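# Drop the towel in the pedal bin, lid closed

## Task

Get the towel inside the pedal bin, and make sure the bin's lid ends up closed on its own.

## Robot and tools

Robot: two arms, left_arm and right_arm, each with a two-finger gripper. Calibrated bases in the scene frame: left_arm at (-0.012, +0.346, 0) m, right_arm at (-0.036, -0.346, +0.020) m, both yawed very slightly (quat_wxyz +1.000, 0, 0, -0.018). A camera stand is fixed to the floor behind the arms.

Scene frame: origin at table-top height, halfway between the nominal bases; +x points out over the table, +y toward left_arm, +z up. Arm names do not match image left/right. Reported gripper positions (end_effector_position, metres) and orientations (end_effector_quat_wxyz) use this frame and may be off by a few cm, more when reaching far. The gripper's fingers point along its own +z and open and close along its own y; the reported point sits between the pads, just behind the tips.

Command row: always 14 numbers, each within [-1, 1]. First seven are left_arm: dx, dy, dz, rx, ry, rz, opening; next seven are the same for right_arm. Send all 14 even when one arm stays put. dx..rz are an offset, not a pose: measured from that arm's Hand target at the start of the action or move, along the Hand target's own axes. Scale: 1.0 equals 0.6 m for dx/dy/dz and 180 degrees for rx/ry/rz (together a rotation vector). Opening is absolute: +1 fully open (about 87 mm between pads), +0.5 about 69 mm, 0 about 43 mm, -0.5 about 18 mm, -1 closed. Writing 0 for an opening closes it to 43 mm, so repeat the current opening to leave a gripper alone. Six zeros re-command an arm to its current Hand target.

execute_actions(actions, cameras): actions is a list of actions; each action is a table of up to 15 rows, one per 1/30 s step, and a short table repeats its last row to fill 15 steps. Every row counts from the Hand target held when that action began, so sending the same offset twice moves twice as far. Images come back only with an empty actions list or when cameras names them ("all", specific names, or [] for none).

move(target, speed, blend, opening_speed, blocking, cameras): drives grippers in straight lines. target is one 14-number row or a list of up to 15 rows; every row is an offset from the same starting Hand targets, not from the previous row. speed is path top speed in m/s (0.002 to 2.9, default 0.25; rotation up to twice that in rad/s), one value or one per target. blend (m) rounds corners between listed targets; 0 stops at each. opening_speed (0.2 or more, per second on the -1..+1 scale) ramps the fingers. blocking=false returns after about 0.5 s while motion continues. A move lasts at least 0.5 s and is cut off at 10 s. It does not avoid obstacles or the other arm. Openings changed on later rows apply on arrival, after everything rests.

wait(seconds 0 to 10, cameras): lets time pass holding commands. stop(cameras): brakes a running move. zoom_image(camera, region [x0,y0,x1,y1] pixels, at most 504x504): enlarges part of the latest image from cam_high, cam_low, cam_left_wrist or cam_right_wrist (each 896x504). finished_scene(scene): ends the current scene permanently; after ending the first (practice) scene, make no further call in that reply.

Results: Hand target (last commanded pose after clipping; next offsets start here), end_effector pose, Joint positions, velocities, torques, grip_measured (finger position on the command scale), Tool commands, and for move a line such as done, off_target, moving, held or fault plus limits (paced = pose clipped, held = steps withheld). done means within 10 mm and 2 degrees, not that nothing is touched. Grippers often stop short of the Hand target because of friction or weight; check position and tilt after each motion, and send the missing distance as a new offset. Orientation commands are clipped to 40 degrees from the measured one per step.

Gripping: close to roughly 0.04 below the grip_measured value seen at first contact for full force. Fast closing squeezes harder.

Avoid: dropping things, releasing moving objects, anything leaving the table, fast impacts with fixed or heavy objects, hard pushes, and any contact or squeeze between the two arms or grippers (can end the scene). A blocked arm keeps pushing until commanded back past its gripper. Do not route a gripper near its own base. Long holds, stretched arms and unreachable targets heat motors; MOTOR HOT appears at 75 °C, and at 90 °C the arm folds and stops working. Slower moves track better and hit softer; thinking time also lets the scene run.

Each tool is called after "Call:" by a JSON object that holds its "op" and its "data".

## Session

Call:
{"op": "execute_actions", "data": {"actions": []}}

Call:
{"op": "zoom_image", "data": {"camera": "cam_high", "region": [340, 120, 640, 420]}}

Scene clock: 0.00 s.
left_arm: end_effector_position=(+0.3646, +0.4012, +0.0457) grip_measured=+1.000 end_effector_quat_wxyz=(+0.570, -0.135, +0.805, +0.094) | right_arm: end_effector_position=(+0.3243, -0.3894, +0.0401) grip_measured=+0.991 end_effector_quat_wxyz=(+0.525, +0.083, +0.842, -0.088)
Joint positions: left_arm=[0.065 1.578 0.366 0.858 -0.284 -0.106 1] | right_arm=[0.015 1.574 0.343 0.771 0.22 0.039 0.995]
Joint velocities: within noise
Joint torques (N m): no reading
Heat: left arm: 24 °C; right arm: 24 °C.
Hand target: left_arm +0.3670, +0.4013, +0.0497; +0.574, -0.136, +0.802, +0.093 | right_arm +0.3296, -0.3895, +0.0478; +0.536, +0.084, +0.835, -0.088
Tool commands: left_gripper/opening=+1.0 right_gripper/opening=+1.0
camera_calibration:
cam_left_wrist: T_world_to_cam=[[0.313787, -0.949314, -0.0184658, 0.26994], [-0.888891, -0.286867, -0.357184, 0.476516], [0.333783, 0.128494, -0.933851, 0.0128341], [0, 0, 0, 1]] pos_world=[0.334584, 0.391306, 0.187174]
cam_right_wrist: T_world_to_cam=[[-0.230021, -0.971615, 0.0552699, -0.304745], [-0.945364, 0.209601, -0.24971, 0.417252], [0.231037, -0.109689, -0.966742, 0.0663848], [0, 0, 0, 1]] pos_world=[0.30902, -0.37627, 0.185212]

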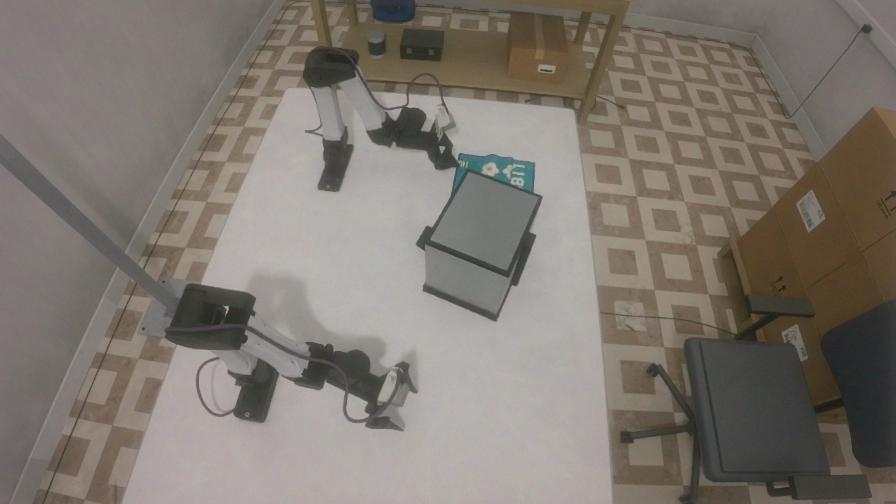

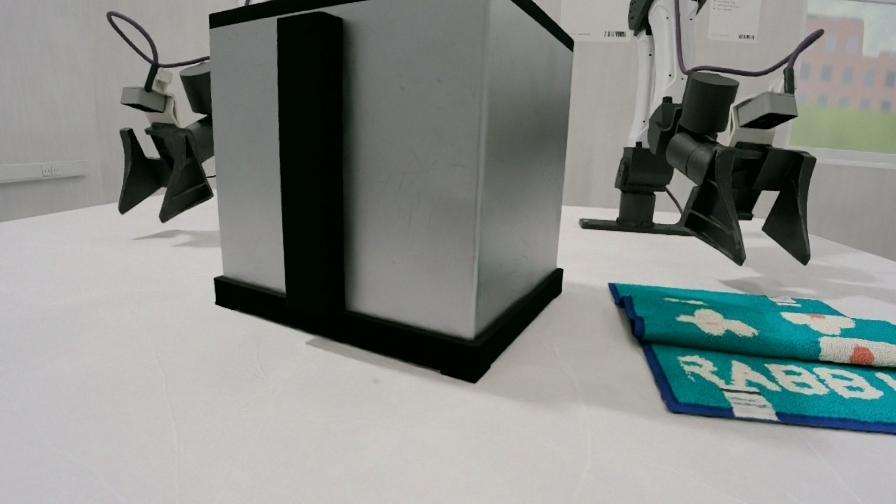

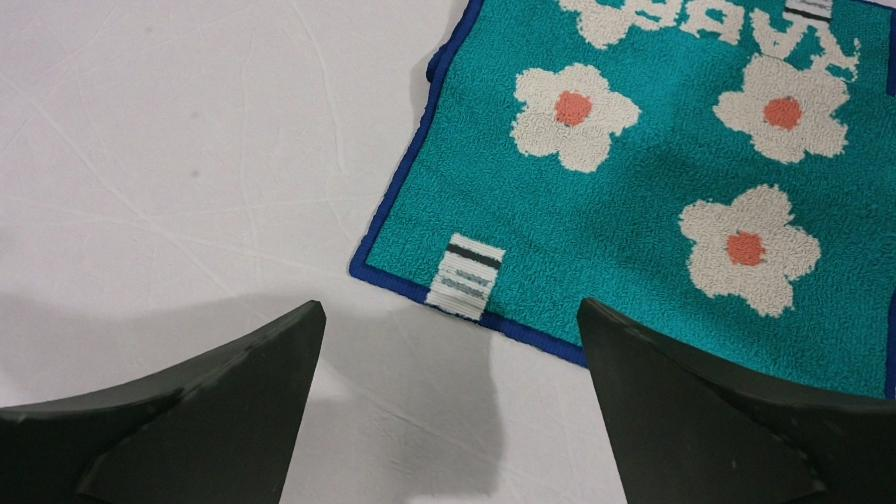

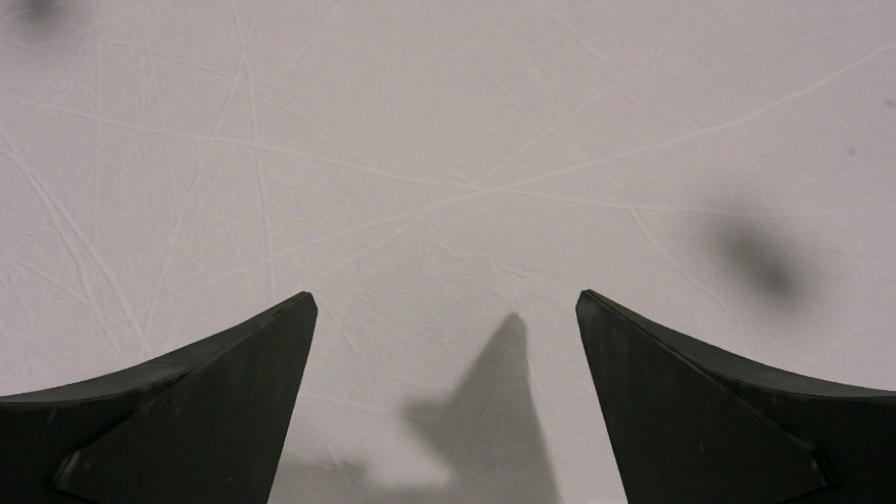

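Scaled by 1.680 from the camera's 896x504 image, which has a finer 1280x720 frame.

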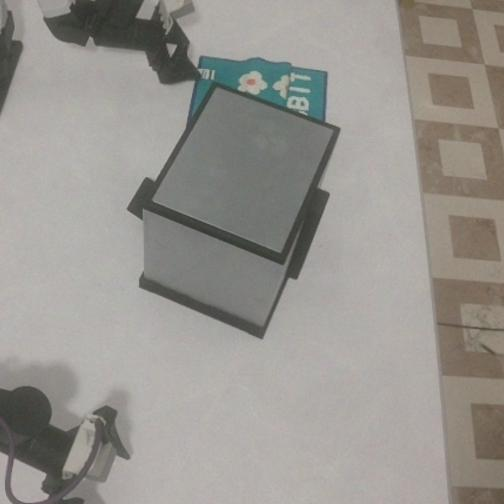

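Call:
{"op": "move", "data": {"target": [[-0.163,-0.174,0.12,0.085,0.283,0.079,0.7,-0.02,0.499,-0.35,-0.278,-0.039,-0.125,-1],[-0.163,-0.174,0.12,0.085,0.283,0.079,0.7,-0.042,0.7225,-0.23,-0.278,-0.039,-0.125,-1]], "speed": [0.35,0.2], "cameras": ["all"]}}

Scene clock: 9.10 s.
left_arm: end_effector_position=(+0.4931, +0.3406, +0.1219) grip_measured=+0.700 end_effector_quat_wxyz=(+0.176, -0.002, +0.984, -0.004) | right_arm: end_effector_position=(+0.3128, +0.0570, +0.0957) grip_measured=-1.000 end_effector_quat_wxyz=(+0.536, -0.314, +0.767, +0.163)
Joint positions: left_arm=[0.03 2.434 2.538 -1.321 0.005 -0.012 0.85] | right_arm=[0.968 1.952 1.073 0.486 0.231 0.001 0]
Joint torques (N m): left_arm=[-0.68 -9.46 8.8 1.13 0.03 0.14] | right_arm=[-0.39 -8.06 7.68 1.74 0.03 -0.26]
Heat: left arm: 25 °C; right arm: 25 °C.
Hand target: left_arm +0.4951, +0.3353, +0.1195; +0.173, +0.009, +0.985, -0.010 | right_arm +0.3199, +0.0626, +0.1028; +0.543, -0.314, +0.761, +0.167
Off the commanded pose: left_arm 0.006 m, 1 deg | right_arm 0.012 m, 1 deg.
move: off_target (right_arm)
camera_calibration:
cam_left_wrist: T_world_to_cam=[[-0.0217711, -0.999753, 0.00445835, 0.353355], [-0.871554, 0.0211638, 0.489842, 0.383853], [-0.489815, 0.00677868, -0.8718, 0.488969], [0, 0, 0, 1]] pos_world=[0.581746, 0.341829, 0.236681]
cam_right_wrist: T_world_to_cam=[[0.658053, -0.748612, 0.0809056, -0.169659], [-0.696727, -0.646121, -0.311608, 0.303633], [0.285548, 0.148685, -0.94676, 0.138035], [0, 0, 0, 1]] pos_world=[0.283778, 0.048651, 0.239027]

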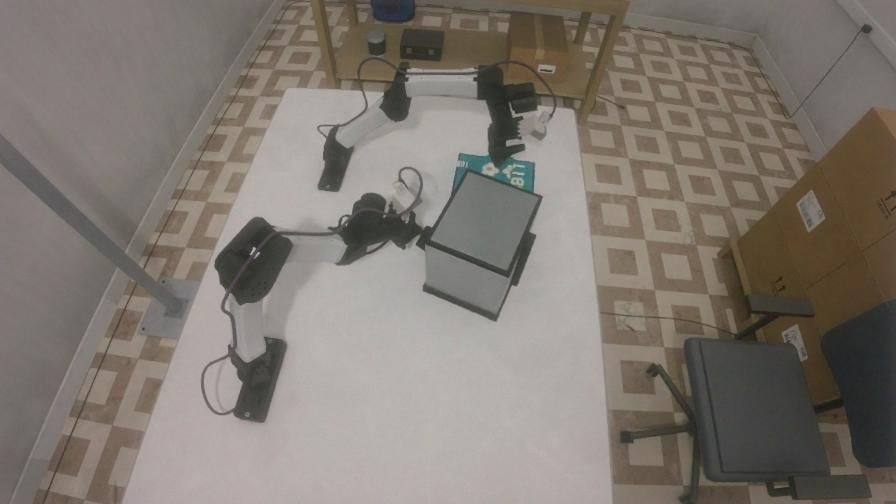

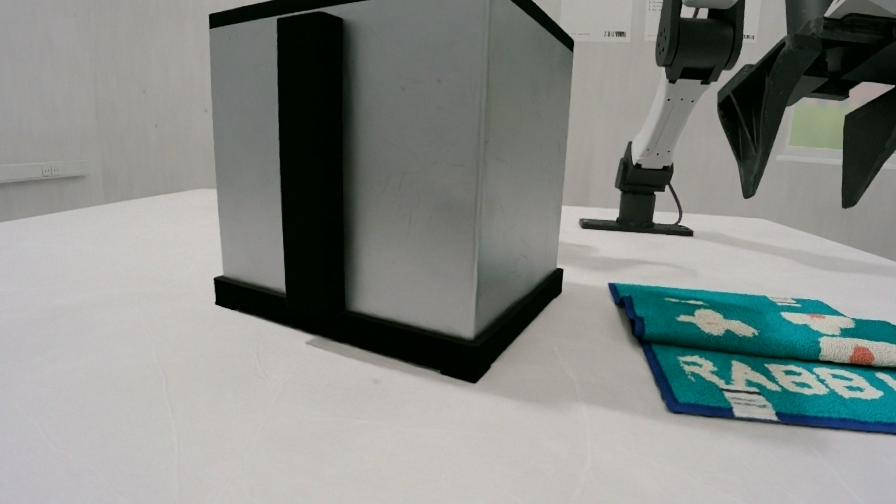

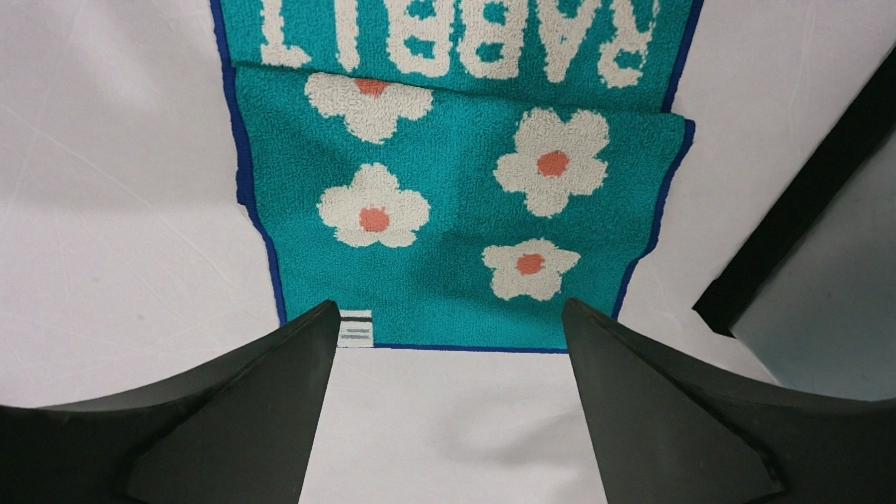

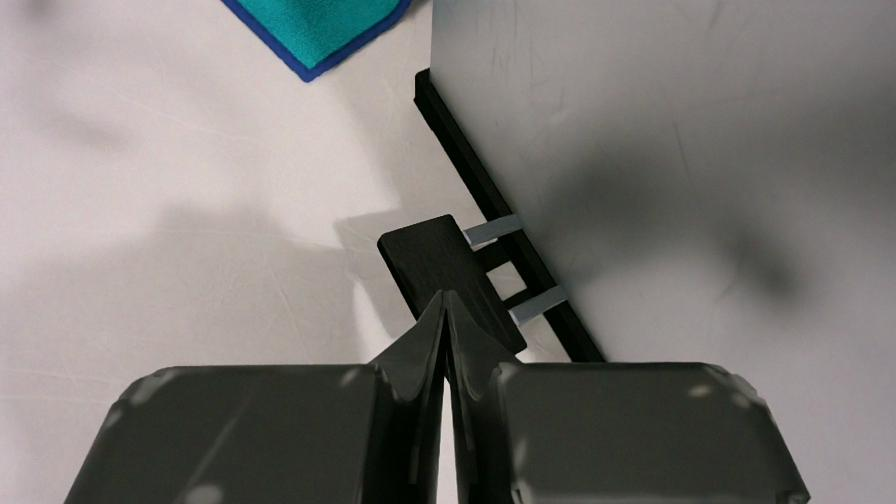

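Call:
{"op": "move", "data": {"target": [[0.058,0.003,0.188,0,0,0,0.7,0.168,0.016,0.064,0,0,0,-1],[0.058,0.003,0.188,0,0,0,-1,0.168,0.016,0.064,0,0,0,-1],[0.044,-0.076,-0.733,0.099,-0.25,0.111,-1,0.168,0.016,0.064,0,0,0,-1]], "speed": [0.11,0.11,0.25], "opening_speed": 2, "cameras": ["all"]}}

Scene clock: 17.67 s.
left_arm: end_effector_position=(+0.3248, +0.3003, +0.5097) grip_measured=-0.451 end_effector_quat_wxyz=(+0.592, +0.174, +0.776, -0.132) | right_arm: end_effector_position=(+0.3301, +0.0735, +0.0311) grip_measured=-1.000 end_effector_quat_wxyz=(+0.584, -0.290, +0.735, +0.189)
Joint positions: left_arm=[0.151 1.75 2.849 -1.411 0.533 0.163 0.275] | right_arm=[0.96 2.24 1.04 0.944 0.229 -0.004 0]
Joint torques (N m): left_arm=[0.79 -4.74 4.22 2.45 0.12 -0.13] | right_arm=[0.27 -7.69 2.95 1.11 0.02 -0.21]
Heat: left arm: 26 °C; right arm: 27 °C.
Hand target: left_arm +0.3198, +0.2998, +0.5249; +0.529, +0.196, +0.815, -0.131 | right_arm +0.3196, +0.0627, -0.0056; +0.543, -0.314, +0.761, +0.167
Off the commanded pose: left_arm 0.016 m, 9 deg | right_arm 0.040 m, 7 deg.
elbow stopped short (left arm): the move would have taken joint 3 (elbow) straighter than the controller allows.
move: off_target (left_arm, right_arm); target 2's new opening was sent with left_arm's hand 0.019 m and 1 deg from that target
camera_calibration:
cam_left_wrist: T_world_to_cam=[[-0.436362, -0.899475, -0.0230872, 0.426191], [-0.810551, 0.404104, -0.423919, 0.378977], [0.390634, -0.166269, -0.905406, 0.528011], [0, 0, 0, 1]] pos_world=[0.286894, 0.317994, 0.648559]
cam_right_wrist: T_world_to_cam=[[0.64925, -0.758565, 0.0552593, -0.15902], [-0.668084, -0.603513, -0.435242, 0.297522], [0.363509, 0.245663, -0.898616, 0.0352207], [0, 0, 0, 1]] pos_world=[0.28921, 0.050279, 0.169931]

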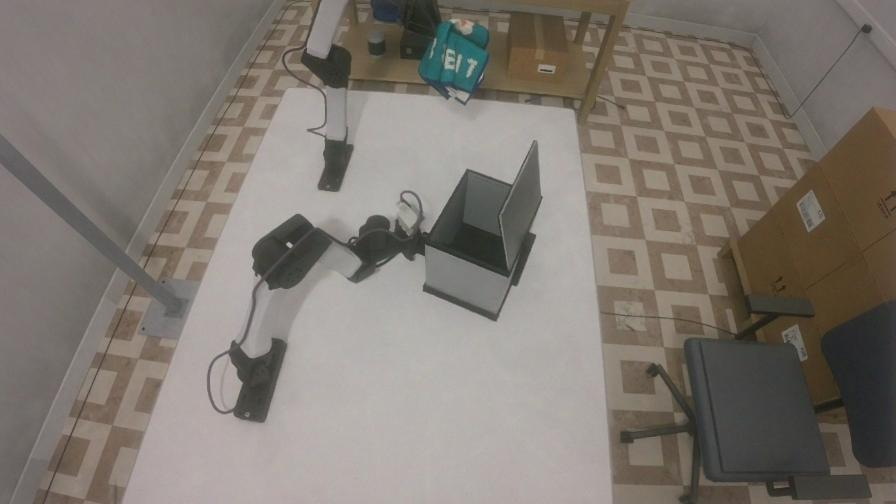

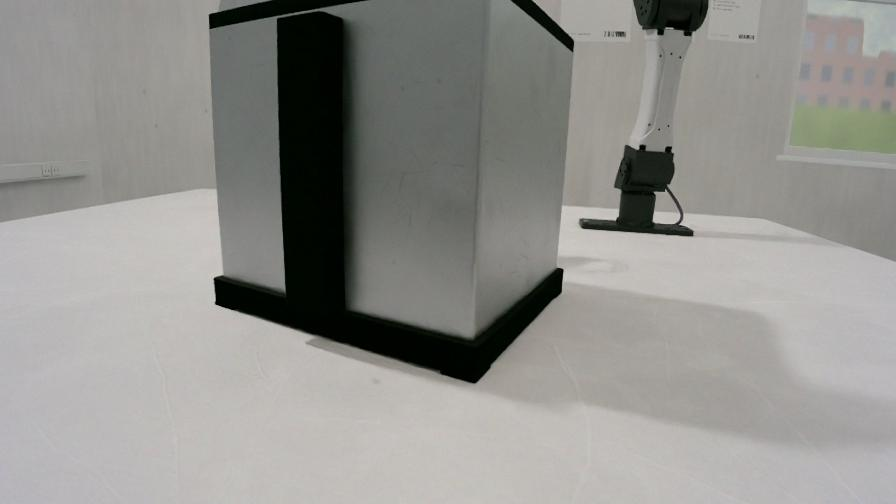

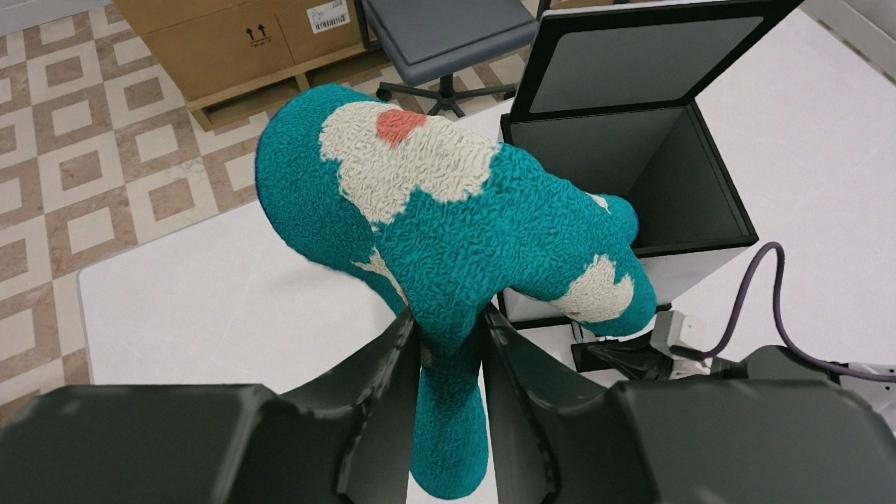

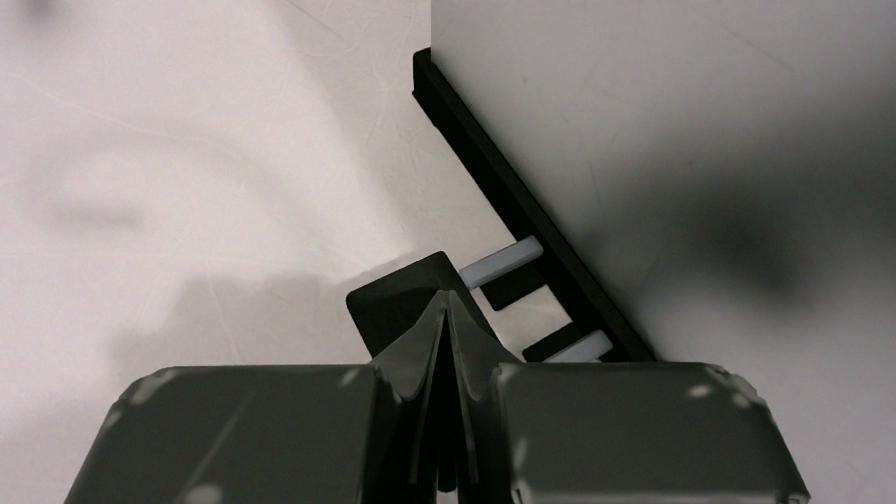

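Call:
{"op": "move", "data": {"target": [[-0.012,-0.132,0.1515,0.061,-0.139,0.014,-1,0,0,0,0,0,0,-1],[-0.073,-0.304,0.396,0.061,-0.139,0.014,-1,0,0,0,0,0,0,-1],[0.246,-0.302,0.5375,0.061,-0.01,0.014,-1,0,0,0,0,0,0,-1],[0.246,-0.302,0.5375,0.061,-0.01,0.014,0.3,0,0,0,0,0,0,-1],[0.003,-0.302,0.43,0.061,-0.01,0.014,0.3,0,0,0,0,0,0,-1],[0.136,-0.246,0.13,0.061,-0.01,0.014,0.3,0,0,0,0,0,0,-1]], "speed": [0.25,0.25,0.25,0.25,0.25,0.3], "blend": [0.03,0.02,0,0,0.03,0], "opening_speed": 2, "cameras": ["cam_high","cam_left_wrist"]}}

Scene clock: 26.47 s.
left_arm: end_effector_position=(+0.2811, +0.1517, +0.4241) grip_measured=+0.300 end_effector_quat_wxyz=(+0.525, +0.256, +0.786, -0.201) | right_arm: end_effector_position=(+0.3301, +0.0735, +0.0311) grip_measured=-1.000 end_effector_quat_wxyz=(+0.584, -0.290, +0.735, +0.189)
Joint positions: left_arm=[-0.468 1.355 1.929 -0.956 0.163 0.015 0.65] | right_arm=[0.96 2.24 1.04 0.944 0.229 -0.004 0]
Joint torques (N m): left_arm=[0.75 -2.54 4.4 2.4 0.04 0.15] | right_arm=[0.29 -7.69 2.95 1.11 0.02 -0.2]
Heat: left arm: 26 °C; right arm: 28 °C.
Hand target: left_arm +0.2856, +0.1506, +0.4195; +0.523, +0.262, +0.786, -0.200 | right_arm +0.3196, +0.0627, -0.0056; +0.543, -0.314, +0.761, +0.167
Off the commanded pose: left_arm 0.007 m, 1 deg | right_arm 0.040 m, 7 deg.
move: off_target (right_arm)
camera_calibration:
cam_left_wrist: T_world_to_cam=[[-0.62446, -0.780636, 0.0256133, 0.28575], [-0.744216, 0.584733, -0.322847, 0.2784], [0.237049, -0.220667, -0.946105, 0.51159], [0, 0, 0, 1]] pos_world=[0.264357, 0.173168, 0.566579]
Images, in order (width x height): cam_high 896x504, cam_left_wrist 896x504.

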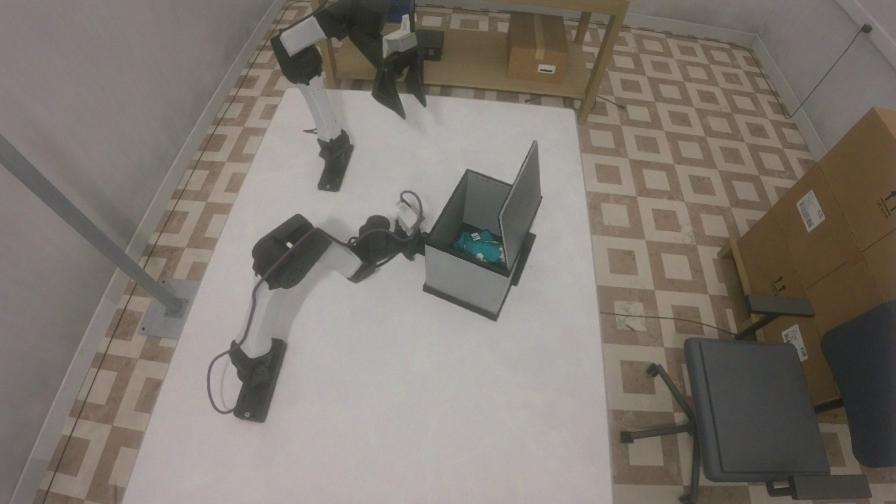

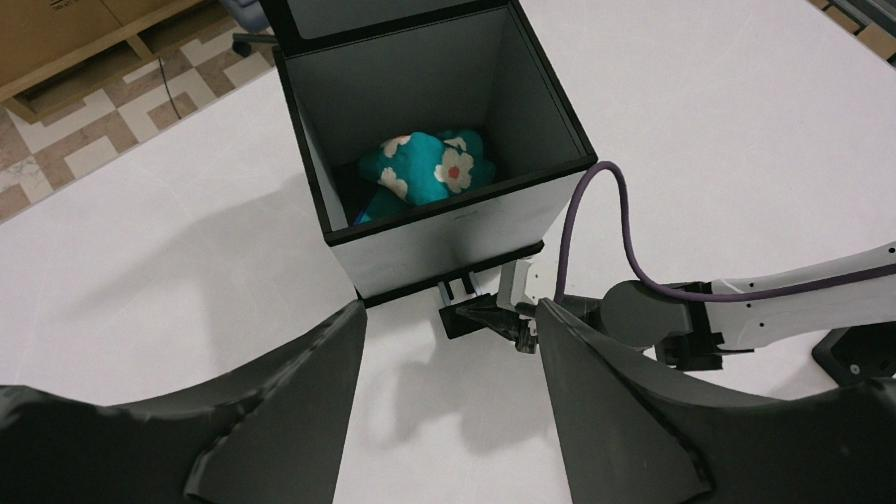

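Call:
{"op": "move", "data": {"target": [[0,0,0,0,0,0,0.3,-0.186,-0.017,-0.071,0,0,0,-1],[0,0,0,0,0,0,0.3,-0.186,-0.017,-0.2,0,0,0,-1]], "speed": [0.06,0.2], "blend": [0.02,0], "cameras": ["cam_high"]}}

Scene clock: 30.27 s.
left_arm: end_effector_position=(+0.2811, +0.1516, +0.4241) grip_measured=+0.300 end_effector_quat_wxyz=(+0.525, +0.257, +0.786, -0.201) | right_arm: end_effector_position=(+0.2659, +0.0185, +0.1331) grip_measured=-1.000 end_effector_quat_wxyz=(+0.537, -0.321, +0.763, +0.164)
Joint positions: left_arm=[-0.468 1.355 1.929 -0.956 0.164 0.015 0.65] | right_arm=[1.009 1.669 0.883 0.393 0.259 0.005 0]
Joint torques (N m): left_arm=[0.7 -2.39 4.44 2.4 0.09 0.16] | right_arm=[0.61 -9.5 5.04 1.7 0.28 -0.06]
Heat: left arm: 27 °C; right arm: 30 °C.
Hand target: left_arm +0.2856, +0.1506, +0.4195; +0.523, +0.262, +0.786, -0.200 | right_arm +0.2636, +0.0169, +0.1419; +0.543, -0.314, +0.761, +0.167
Off the commanded pose: left_arm 0.007 m, 1 deg | right_arm 0.009 m, 1 deg.
move: done
Images, in order (width x height): cam_high 896x504.

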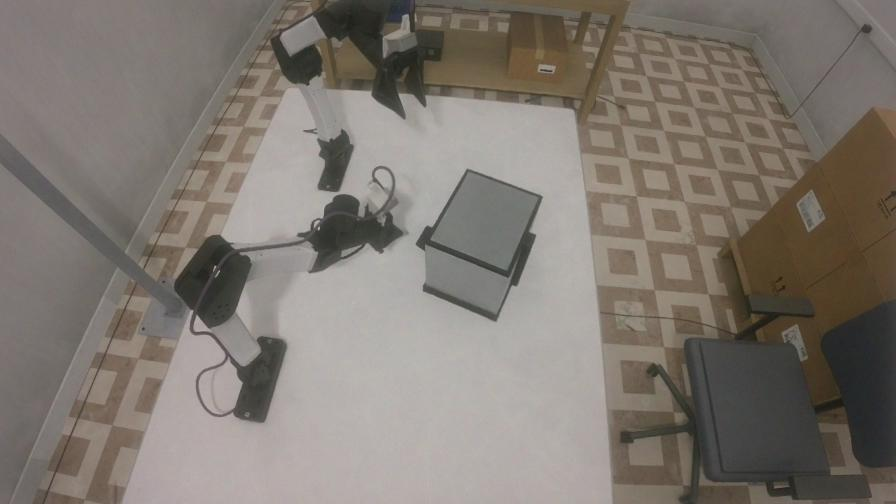

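Call:
{"op": "finished_scene", "data": {"scene": 3}}

The scene is finished: the task was done.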